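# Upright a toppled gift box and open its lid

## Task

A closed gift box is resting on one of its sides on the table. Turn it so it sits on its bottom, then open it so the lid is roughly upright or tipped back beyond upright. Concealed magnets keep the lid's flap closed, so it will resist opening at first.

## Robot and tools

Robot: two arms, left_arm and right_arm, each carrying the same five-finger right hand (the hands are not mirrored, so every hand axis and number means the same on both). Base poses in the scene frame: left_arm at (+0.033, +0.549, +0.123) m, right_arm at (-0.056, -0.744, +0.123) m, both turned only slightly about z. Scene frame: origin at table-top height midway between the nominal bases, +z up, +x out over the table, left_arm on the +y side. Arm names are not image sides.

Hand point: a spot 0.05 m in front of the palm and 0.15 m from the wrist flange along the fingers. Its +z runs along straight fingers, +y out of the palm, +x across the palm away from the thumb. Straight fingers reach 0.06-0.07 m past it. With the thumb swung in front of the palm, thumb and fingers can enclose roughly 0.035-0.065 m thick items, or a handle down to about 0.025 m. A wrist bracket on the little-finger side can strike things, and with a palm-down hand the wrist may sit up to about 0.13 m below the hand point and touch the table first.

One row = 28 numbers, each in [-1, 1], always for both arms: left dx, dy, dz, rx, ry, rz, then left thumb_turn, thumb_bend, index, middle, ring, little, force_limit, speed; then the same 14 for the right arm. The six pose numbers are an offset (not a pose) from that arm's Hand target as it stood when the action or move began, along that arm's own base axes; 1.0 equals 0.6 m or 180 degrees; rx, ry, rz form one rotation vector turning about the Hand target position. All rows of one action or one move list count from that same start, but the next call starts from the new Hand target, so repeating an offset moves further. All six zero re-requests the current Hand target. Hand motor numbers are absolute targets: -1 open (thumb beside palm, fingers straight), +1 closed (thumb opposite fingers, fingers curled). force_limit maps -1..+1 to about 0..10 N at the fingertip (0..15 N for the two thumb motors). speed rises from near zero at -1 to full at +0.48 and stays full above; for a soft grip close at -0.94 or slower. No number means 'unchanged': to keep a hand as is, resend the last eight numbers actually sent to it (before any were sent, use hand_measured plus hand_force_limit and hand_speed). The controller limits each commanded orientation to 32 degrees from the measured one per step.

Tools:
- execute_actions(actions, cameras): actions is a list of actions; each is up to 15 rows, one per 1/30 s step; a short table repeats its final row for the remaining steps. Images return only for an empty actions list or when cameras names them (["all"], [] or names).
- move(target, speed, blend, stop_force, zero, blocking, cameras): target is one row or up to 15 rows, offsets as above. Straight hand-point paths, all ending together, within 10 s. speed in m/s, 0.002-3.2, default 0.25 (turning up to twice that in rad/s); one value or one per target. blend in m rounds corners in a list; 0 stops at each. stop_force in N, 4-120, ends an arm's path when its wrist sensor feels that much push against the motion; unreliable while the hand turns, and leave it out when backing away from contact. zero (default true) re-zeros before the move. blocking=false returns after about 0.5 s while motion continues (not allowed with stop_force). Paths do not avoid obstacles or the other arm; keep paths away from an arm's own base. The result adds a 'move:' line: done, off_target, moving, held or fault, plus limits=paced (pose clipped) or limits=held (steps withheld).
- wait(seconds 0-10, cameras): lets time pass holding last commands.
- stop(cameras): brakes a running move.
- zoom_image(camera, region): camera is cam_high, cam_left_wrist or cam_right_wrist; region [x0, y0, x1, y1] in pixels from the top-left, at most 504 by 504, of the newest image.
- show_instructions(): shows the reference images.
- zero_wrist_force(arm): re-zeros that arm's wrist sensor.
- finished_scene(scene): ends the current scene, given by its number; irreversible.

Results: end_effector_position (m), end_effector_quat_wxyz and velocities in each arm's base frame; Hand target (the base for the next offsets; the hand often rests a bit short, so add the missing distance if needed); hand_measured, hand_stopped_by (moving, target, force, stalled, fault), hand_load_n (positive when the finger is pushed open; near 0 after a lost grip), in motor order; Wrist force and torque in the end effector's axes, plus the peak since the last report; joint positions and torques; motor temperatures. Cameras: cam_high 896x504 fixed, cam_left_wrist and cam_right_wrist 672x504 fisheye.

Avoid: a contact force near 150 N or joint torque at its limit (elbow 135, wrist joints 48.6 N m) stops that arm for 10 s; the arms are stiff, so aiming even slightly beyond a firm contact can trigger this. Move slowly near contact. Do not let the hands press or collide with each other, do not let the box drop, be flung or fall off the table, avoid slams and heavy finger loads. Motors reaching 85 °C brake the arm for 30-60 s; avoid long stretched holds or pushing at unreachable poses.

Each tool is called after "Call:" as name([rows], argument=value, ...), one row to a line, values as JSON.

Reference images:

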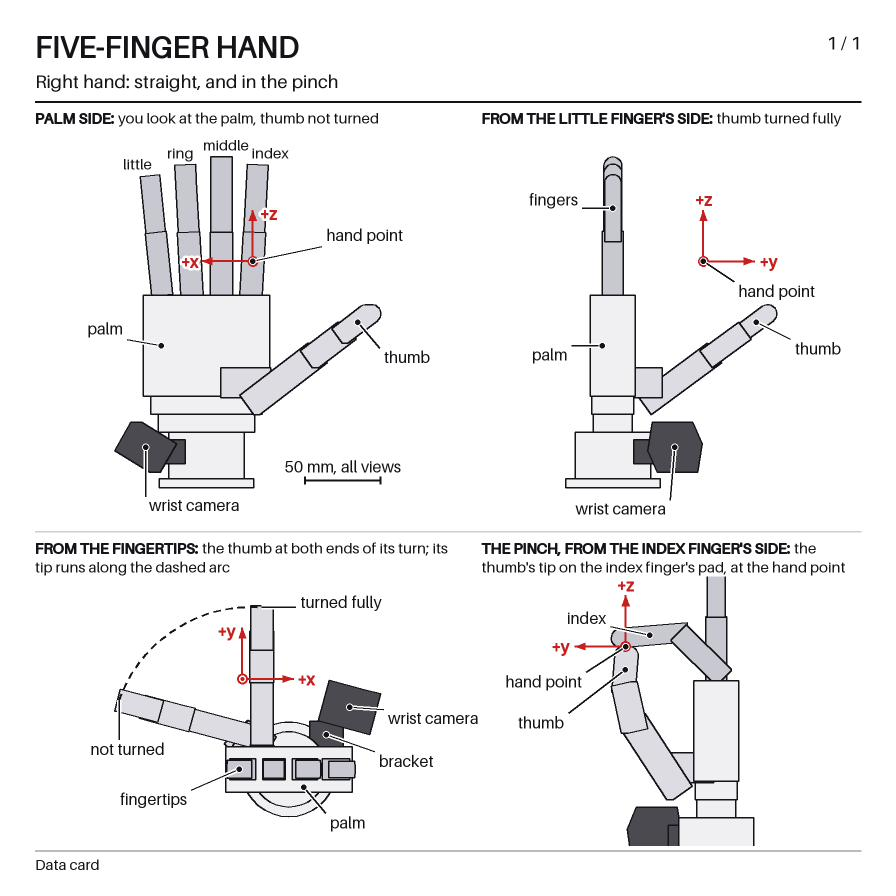

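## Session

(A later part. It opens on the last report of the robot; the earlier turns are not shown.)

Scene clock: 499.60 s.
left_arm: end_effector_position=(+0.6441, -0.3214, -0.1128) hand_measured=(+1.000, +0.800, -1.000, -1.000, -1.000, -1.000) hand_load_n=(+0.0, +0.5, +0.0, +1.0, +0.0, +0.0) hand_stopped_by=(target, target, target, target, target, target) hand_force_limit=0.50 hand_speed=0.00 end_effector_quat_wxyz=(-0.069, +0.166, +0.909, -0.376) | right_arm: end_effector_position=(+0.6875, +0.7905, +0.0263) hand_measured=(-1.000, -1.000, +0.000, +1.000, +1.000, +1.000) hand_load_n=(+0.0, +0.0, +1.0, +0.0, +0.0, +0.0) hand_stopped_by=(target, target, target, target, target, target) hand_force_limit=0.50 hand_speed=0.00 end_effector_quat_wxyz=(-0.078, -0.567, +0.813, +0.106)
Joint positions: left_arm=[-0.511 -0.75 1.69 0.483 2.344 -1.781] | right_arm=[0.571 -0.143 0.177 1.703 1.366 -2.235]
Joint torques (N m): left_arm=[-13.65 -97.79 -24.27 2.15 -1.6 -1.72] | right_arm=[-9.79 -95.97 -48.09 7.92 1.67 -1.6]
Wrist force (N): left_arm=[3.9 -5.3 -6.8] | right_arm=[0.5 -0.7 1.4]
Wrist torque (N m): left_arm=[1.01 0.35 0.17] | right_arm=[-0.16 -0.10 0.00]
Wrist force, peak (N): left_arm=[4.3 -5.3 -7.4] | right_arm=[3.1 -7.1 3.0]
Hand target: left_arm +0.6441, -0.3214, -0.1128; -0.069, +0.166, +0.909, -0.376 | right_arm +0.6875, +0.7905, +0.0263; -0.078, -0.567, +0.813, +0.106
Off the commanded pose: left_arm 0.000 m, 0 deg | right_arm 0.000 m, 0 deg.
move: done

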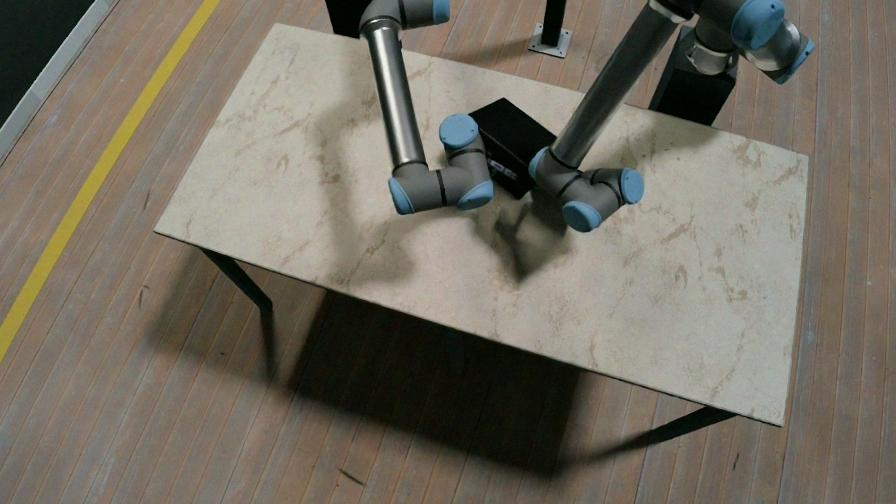

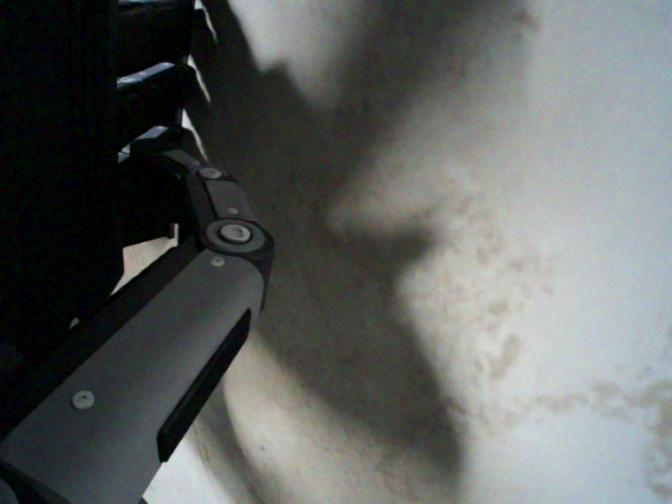

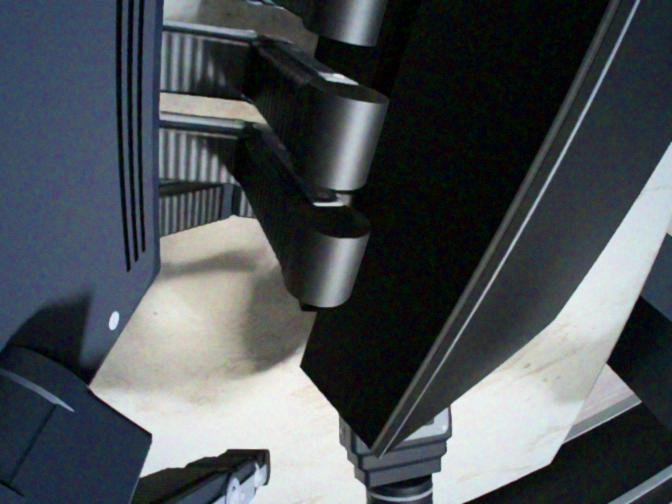

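Call:
move([
  [0.0117,0.0312,0.0133,0,0,0,1,0.8,-1,-1,-1,-1,0.5,0,-0.0469,0.0173,0.05,0,0,0,-1,-1,0,1,1,1,0.5,0],
  [0.0704,0.1872,0.0333,0,0,0,1,0.8,-1,-1,-1,-1,0.5,0,-0.0939,0.0345,0.1167,0,0,0,-1,-1,0,1,1,1,0.5,0],
  [0.117,0.312,0.167,0,0,0,1,0.8,-1,-1,-1,-1,0.5,0,-0.1486,0.0547,0.1667,0,0,0,-1,-1,0,1,1,1,0.5,0],
], speed=[0.04,0.1,0.1], stop_force=12, blend=0.003, cameras=["cam_right_wrist", "cam_high", "cam_left_wrist"])

Call:
zoom_image(camera="cam_high", region=[460, 70, 590, 210])

Scene clock: 517.77 s.
left_arm: end_effector_position=(+0.7143, -0.1342, -0.0126) hand_measured=(+1.000, +0.800, -1.000, -1.000, -1.000, -1.000) hand_load_n=(+0.0, +0.0, +0.0, +0.0, +0.0, -0.5) hand_stopped_by=(target, target, target, target, target, target) hand_force_limit=0.50 hand_speed=0.00 end_effector_quat_wxyz=(-0.069, +0.166, +0.909, -0.376) | right_arm: end_effector_position=(+0.5983, +0.8234, +0.1264) hand_measured=(-1.000, -1.000, +0.000, +1.000, +1.000, +1.000) hand_load_n=(+0.0, +0.0, +1.0, +0.0, +0.0, +0.0) hand_stopped_by=(target, target, target, target, target, target) hand_force_limit=0.50 hand_speed=0.00 end_effector_quat_wxyz=(-0.078, -0.567, +0.813, +0.106)
Joint positions: left_arm=[-0.22 -0.78 1.577 0.912 2.345 -1.374] | right_arm=[0.646 -0.384 0.488 1.617 1.354 -2.159]
Joint torques (N m): left_arm=[15.75 -107.24 -30.21 7.48 -2.51 2.32] | right_arm=[11.55 -129.01 -22.87 2.53 -2.84 1.71]
Wrist force (N): left_arm=[0.5 1.4 -0.4] | right_arm=[0.0 -0.6 1.1]
Wrist torque (N m): left_arm=[0.23 -0.09 -0.22] | right_arm=[-0.12 -0.16 -0.18]
Wrist force, peak (N): left_arm=[4.1 -5.3 -7.4] | right_arm=[0.3 -1.1 1.8]
Hand target: left_arm +0.7143, -0.1342, -0.0126; -0.069, +0.166, +0.909, -0.376 | right_arm +0.5983, +0.8234, +0.1264; -0.078, -0.567, +0.813, +0.106
Off the commanded pose: left_arm 0.000 m, 0 deg | right_arm 0.000 m, 0 deg.
move: done

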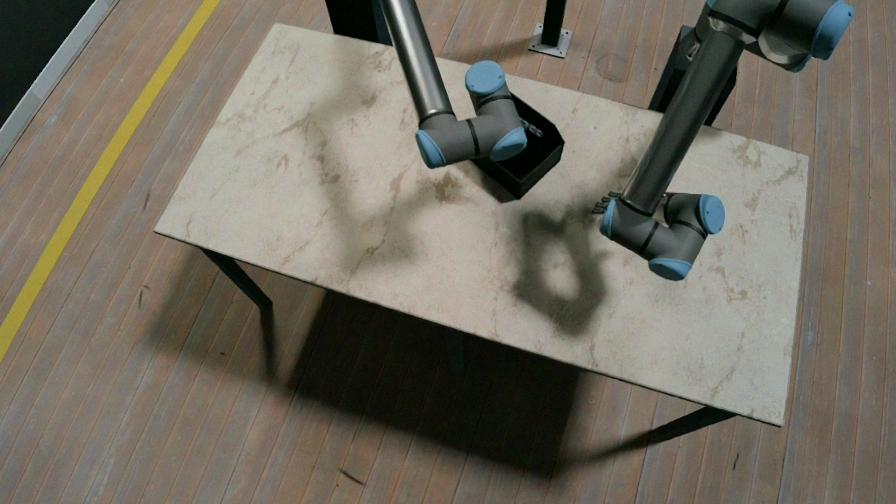

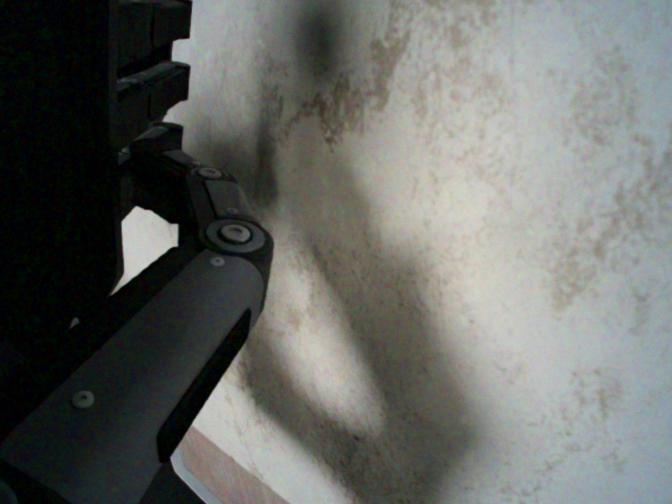

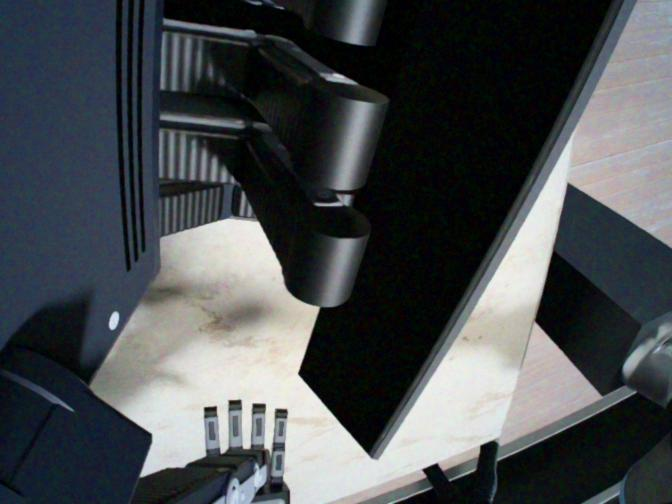

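Scaled by 3.600 from the camera's 896x504 image, which has a finer 1280x720 frame.

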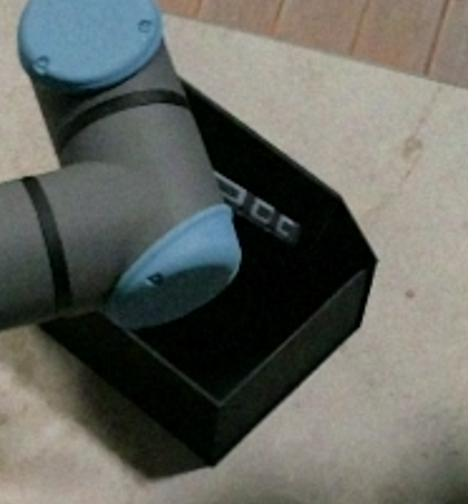

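Call:
move([
  [0,0,0,0,0,0,1,0.8,-1,-1,-1,-1,0.5,0,-0.0626,0.023,0.0333,0,0,0,-1,-1,0,1,1,1,0.5,0],
  [0,0,0,0,0,0,1,0.8,-1,-1,-1,-1,0.5,0,-0.1408,0.0518,0.0333,0,0,0,-1,-1,0,1,1,1,0.5,0],
], speed=0.06, stop_force=10, blend=0.003, cameras=["cam_right_wrist", "cam_high"])

Call:
zoom_image(camera="cam_high", region=[450, 60, 600, 210])

Scene clock: 528.37 s.
left_arm: end_effector_position=(+0.7143, -0.1342, -0.0126) hand_measured=(+1.000, +0.800, -1.000, -1.000, -1.000, -1.000) hand_load_n=(+0.0, +0.0, +0.0, +0.0, -0.5, +0.0) hand_stopped_by=(target, target, target, target, target, target) hand_force_limit=0.50 hand_speed=0.00 end_effector_quat_wxyz=(-0.069, +0.166, +0.909, -0.376) | right_arm: end_effector_position=(+0.5138, +0.8544, +0.1463) hand_measured=(-1.000, -1.000, +0.000, +1.000, +1.000, +1.000) hand_load_n=(+0.0, +0.0, +0.0, +0.0, +0.0, +0.0) hand_stopped_by=(target, target, target, target, target, target) hand_force_limit=0.50 hand_speed=0.00 end_effector_quat_wxyz=(-0.078, -0.567, +0.813, +0.106)
Joint positions: left_arm=[-0.22 -0.78 1.577 0.912 2.345 -1.374] | right_arm=[0.723 -0.489 0.656 1.536 1.343 -2.081]
Joint torques (N m): left_arm=[15.69 -107.28 -30.11 7.5 -2.29 2.33] | right_arm=[11.85 -125.55 -22.23 2.32 -2.38 1.96]
Wrist force (N): left_arm=[0.5 1.3 -0.6] | right_arm=[-0.1 -0.4 0.5]
Wrist torque (N m): left_arm=[0.23 -0.09 -0.22] | right_arm=[-0.14 -0.07 -0.23]
Wrist force, peak (N): left_arm=[0.8 1.6 -0.3] | right_arm=[-0.6 -0.7 1.4]
Hand target: left_arm +0.7143, -0.1342, -0.0126; -0.069, +0.166, +0.909, -0.376 | right_arm +0.5138, +0.8544, +0.1463; -0.078, -0.567, +0.813, +0.106
Off the commanded pose: left_arm 0.000 m, 0 deg | right_arm 0.000 m, 0 deg.
move: done
Images, in order (width x height): cam_high 896x504, cam_right_wrist 672x504.

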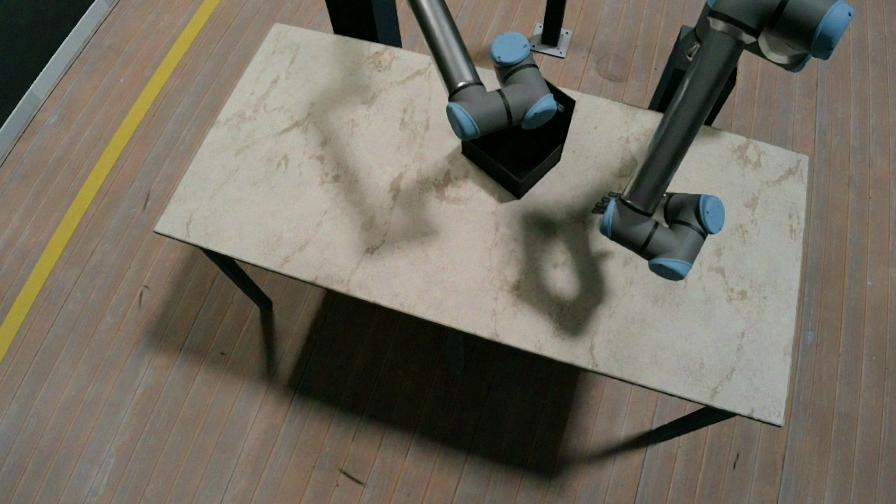

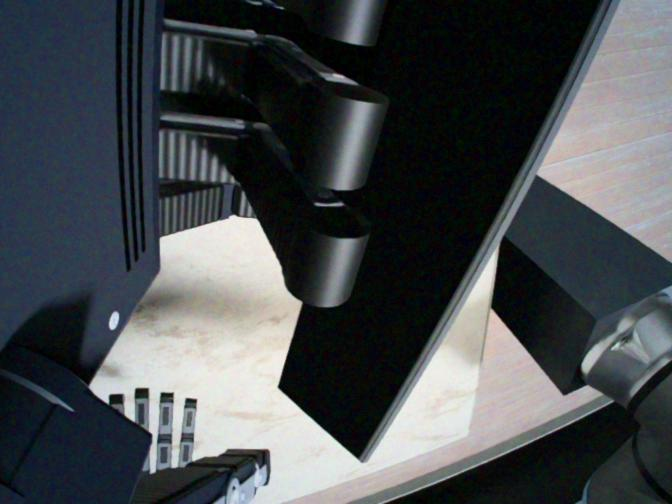

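Scaled by 3.360 from the camera's 896x504 image, which has a finer 1280x720 frame.

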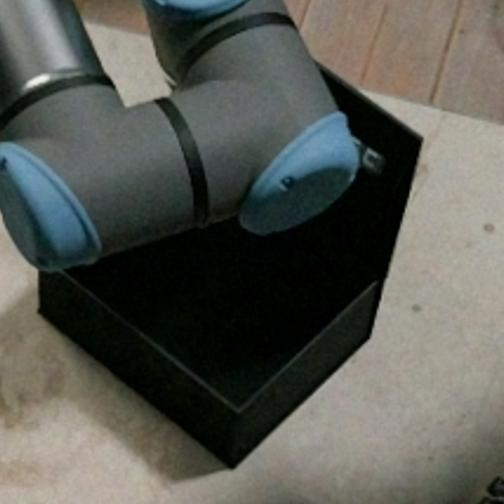

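Call:
move([
  [0,0,0,0,0,0,1,0.8,-1,-1,-1,-1,0.5,0,-0.0626,0.023,-0.0167,0,0,0,-1,-1,0,1,1,1,0.5,0],
], speed=0.05, stop_force=8)

Call:
move([
  [0,0,0,0,0,0,1,0.8,-1,-1,-1,-1,0.5,0,0.15,-0.055,0.0,0,0,0,-1,-1,0,1,1,1,0.5,0],
  [0,0,0,0,0,0,1,0.8,-1,-1,-1,-1,0.5,0,0.25,-0.3,0.15,0,0,0,-1,-1,0,1,1,1,0.5,0],
  [0,0,0,0,0,0,1,0.8,-1,-1,-1,-1,0.5,0,0.2,-0.7,0.25,0,0,0,-1,-1,0,1,1,1,0.5,0],
], speed=[0.06,0.2,0.4], blend=[0.02,0.05,0], cameras=["cam_right_wrist", "cam_high"])

Call:
zoom_image(camera="cam_high", region=[450, 40, 620, 210])

Scene clock: 543.57 s.
left_arm: end_effector_position=(+0.7143, -0.1342, -0.0126) hand_measured=(+1.000, +0.800, -1.000, -1.000, -1.000, -1.000) hand_load_n=(+0.0, +0.0, +0.0, +0.0, +0.0, +0.0) hand_stopped_by=(target, target, target, target, target, target) hand_force_limit=0.50 hand_speed=0.00 end_effector_quat_wxyz=(-0.069, +0.166, +0.909, -0.376) | right_arm: end_effector_position=(+0.4763, +0.8682, +0.1363) hand_measured=(-1.000, -1.000, +0.000, +1.000, +1.000, +1.000) hand_load_n=(+0.0, -0.5, +0.0, +0.0, +0.5, +0.0) hand_stopped_by=(target, target, target, target, target, target) hand_force_limit=0.50 hand_speed=0.00 end_effector_quat_wxyz=(-0.078, -0.567, +0.813, +0.106)
Joint positions: left_arm=[-0.22 -0.78 1.577 0.912 2.345 -1.374] | right_arm=[0.76 -0.514 0.723 1.487 1.338 -2.044]
Joint torques (N m): left_arm=[14.34 -106.94 -30.83 7.48 -2.21 2.14] | right_arm=[10.46 -123.67 -22.62 2.02 -2.68 2.04]
Wrist force (N): left_arm=[0.5 1.5 -0.8] | right_arm=[-0.1 -0.3 0.7]
Wrist torque (N m): left_arm=[0.28 -0.08 -0.21] | right_arm=[-0.14 -0.07 -0.24]
Wrist force, peak (N): left_arm=[0.5 1.8 -0.4] | right_arm=[0.4 -0.2 1.2]
Hand target: left_arm +0.7143, -0.1342, -0.0126; -0.069, +0.166, +0.909, -0.376 | right_arm +0.4763, +0.8682, +0.1363; -0.078, -0.567, +0.813, +0.106
Off the commanded pose: left_arm 0.000 m, 0 deg | right_arm 0.000 m, 0 deg.
move: done

Scene clock: 547.27 s.
left_arm: end_effector_position=(+0.7143, -0.1342, -0.0126) hand_measured=(+1.000, +0.800, -1.000, -1.000, -1.000, -1.000) hand_load_n=(-0.5, +0.0, +0.0, +0.0, +0.0, +0.0) hand_stopped_by=(target, target, target, target, target, target) hand_force_limit=0.50 hand_speed=0.00 end_effector_quat_wxyz=(-0.069, +0.166, +0.909, -0.376) | right_arm: end_effector_position=(+0.5963, +0.4483, +0.2863) hand_measured=(-1.000, -1.000, +0.000, +1.000, +1.000, +1.000) hand_load_n=(+0.0, +0.0, +0.0, +0.0, +0.0, +0.0) hand_stopped_by=(target, target, target, target, target, target) hand_force_limit=0.50 hand_speed=0.00 end_effector_quat_wxyz=(-0.078, -0.567, +0.813, +0.106)
Joint positions: left_arm=[-0.22 -0.78 1.577 0.912 2.345 -1.374] | right_arm=[0.271 -0.953 1.269 1.474 1.424 -2.534]
Joint torques (N m): left_arm=[15.13 -107.48 -30.22 7.41 -2.03 2.12] | right_arm=[-11.79 -98.61 -20.76 2.37 1.72 -2.23]
Wrist force (N): left_arm=[0.7 0.9 -0.5] | right_arm=[0.0 -0.3 0.2]
Wrist torque (N m): left_arm=[0.15 -0.12 -0.23] | right_arm=[-0.06 0.00 -0.03]
Wrist force, peak (N): left_arm=[0.8 1.7 -0.6] | right_arm=[2.6 -0.3 -0.1]
Hand target: left_arm +0.7143, -0.1342, -0.0126; -0.069, +0.166, +0.909, -0.376 | right_arm +0.5963, +0.4482, +0.2863; -0.078, -0.567, +0.813, +0.106
Off the commanded pose: left_arm 0.000 m, 0 deg | right_arm 0.000 m, 0 deg.
move: done
Images, in order (width x height): cam_high 896x504, cam_right_wrist 672x504.

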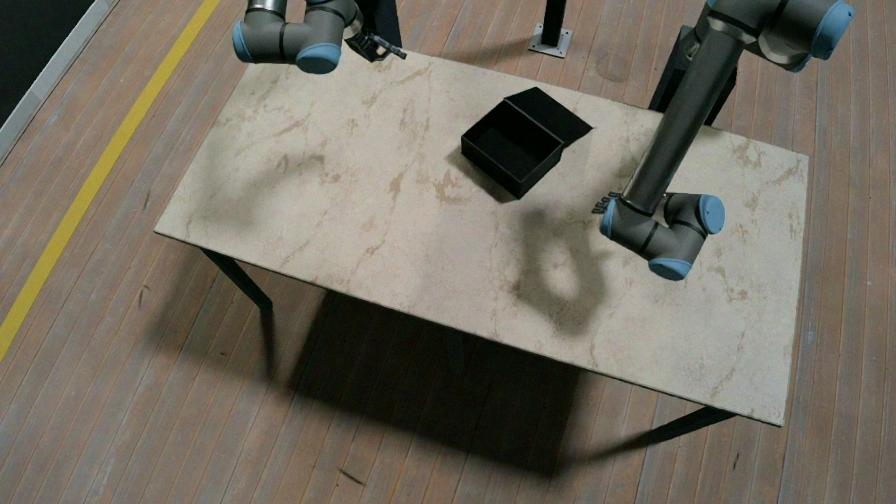

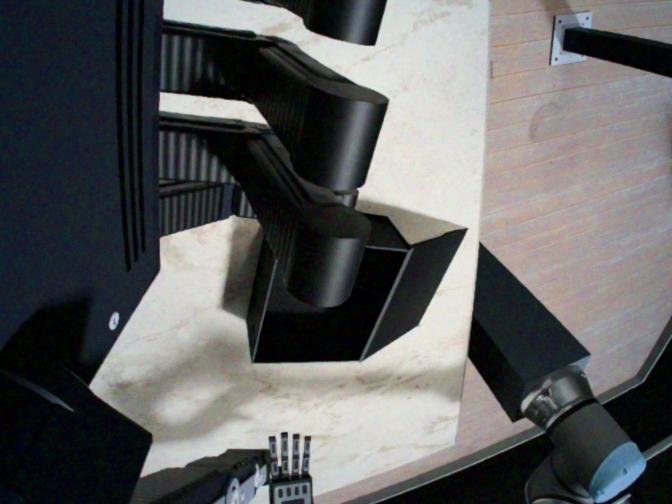

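Scaled by 2.965 from the camera's 896x504 image, which has a finer 1280x720 frame.

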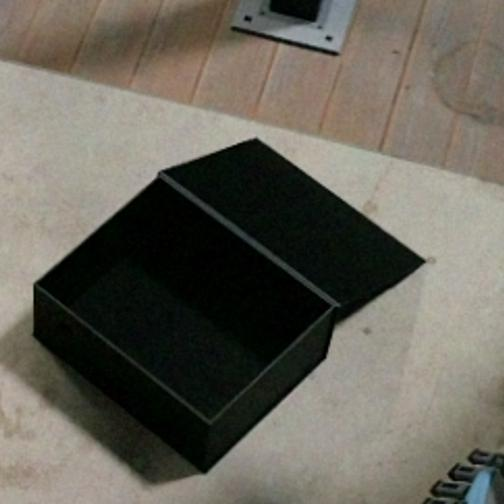

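Lid is fully open and the box is on its base.

Call:
finished_scene(scene=2)

The scene is finished: the task was done.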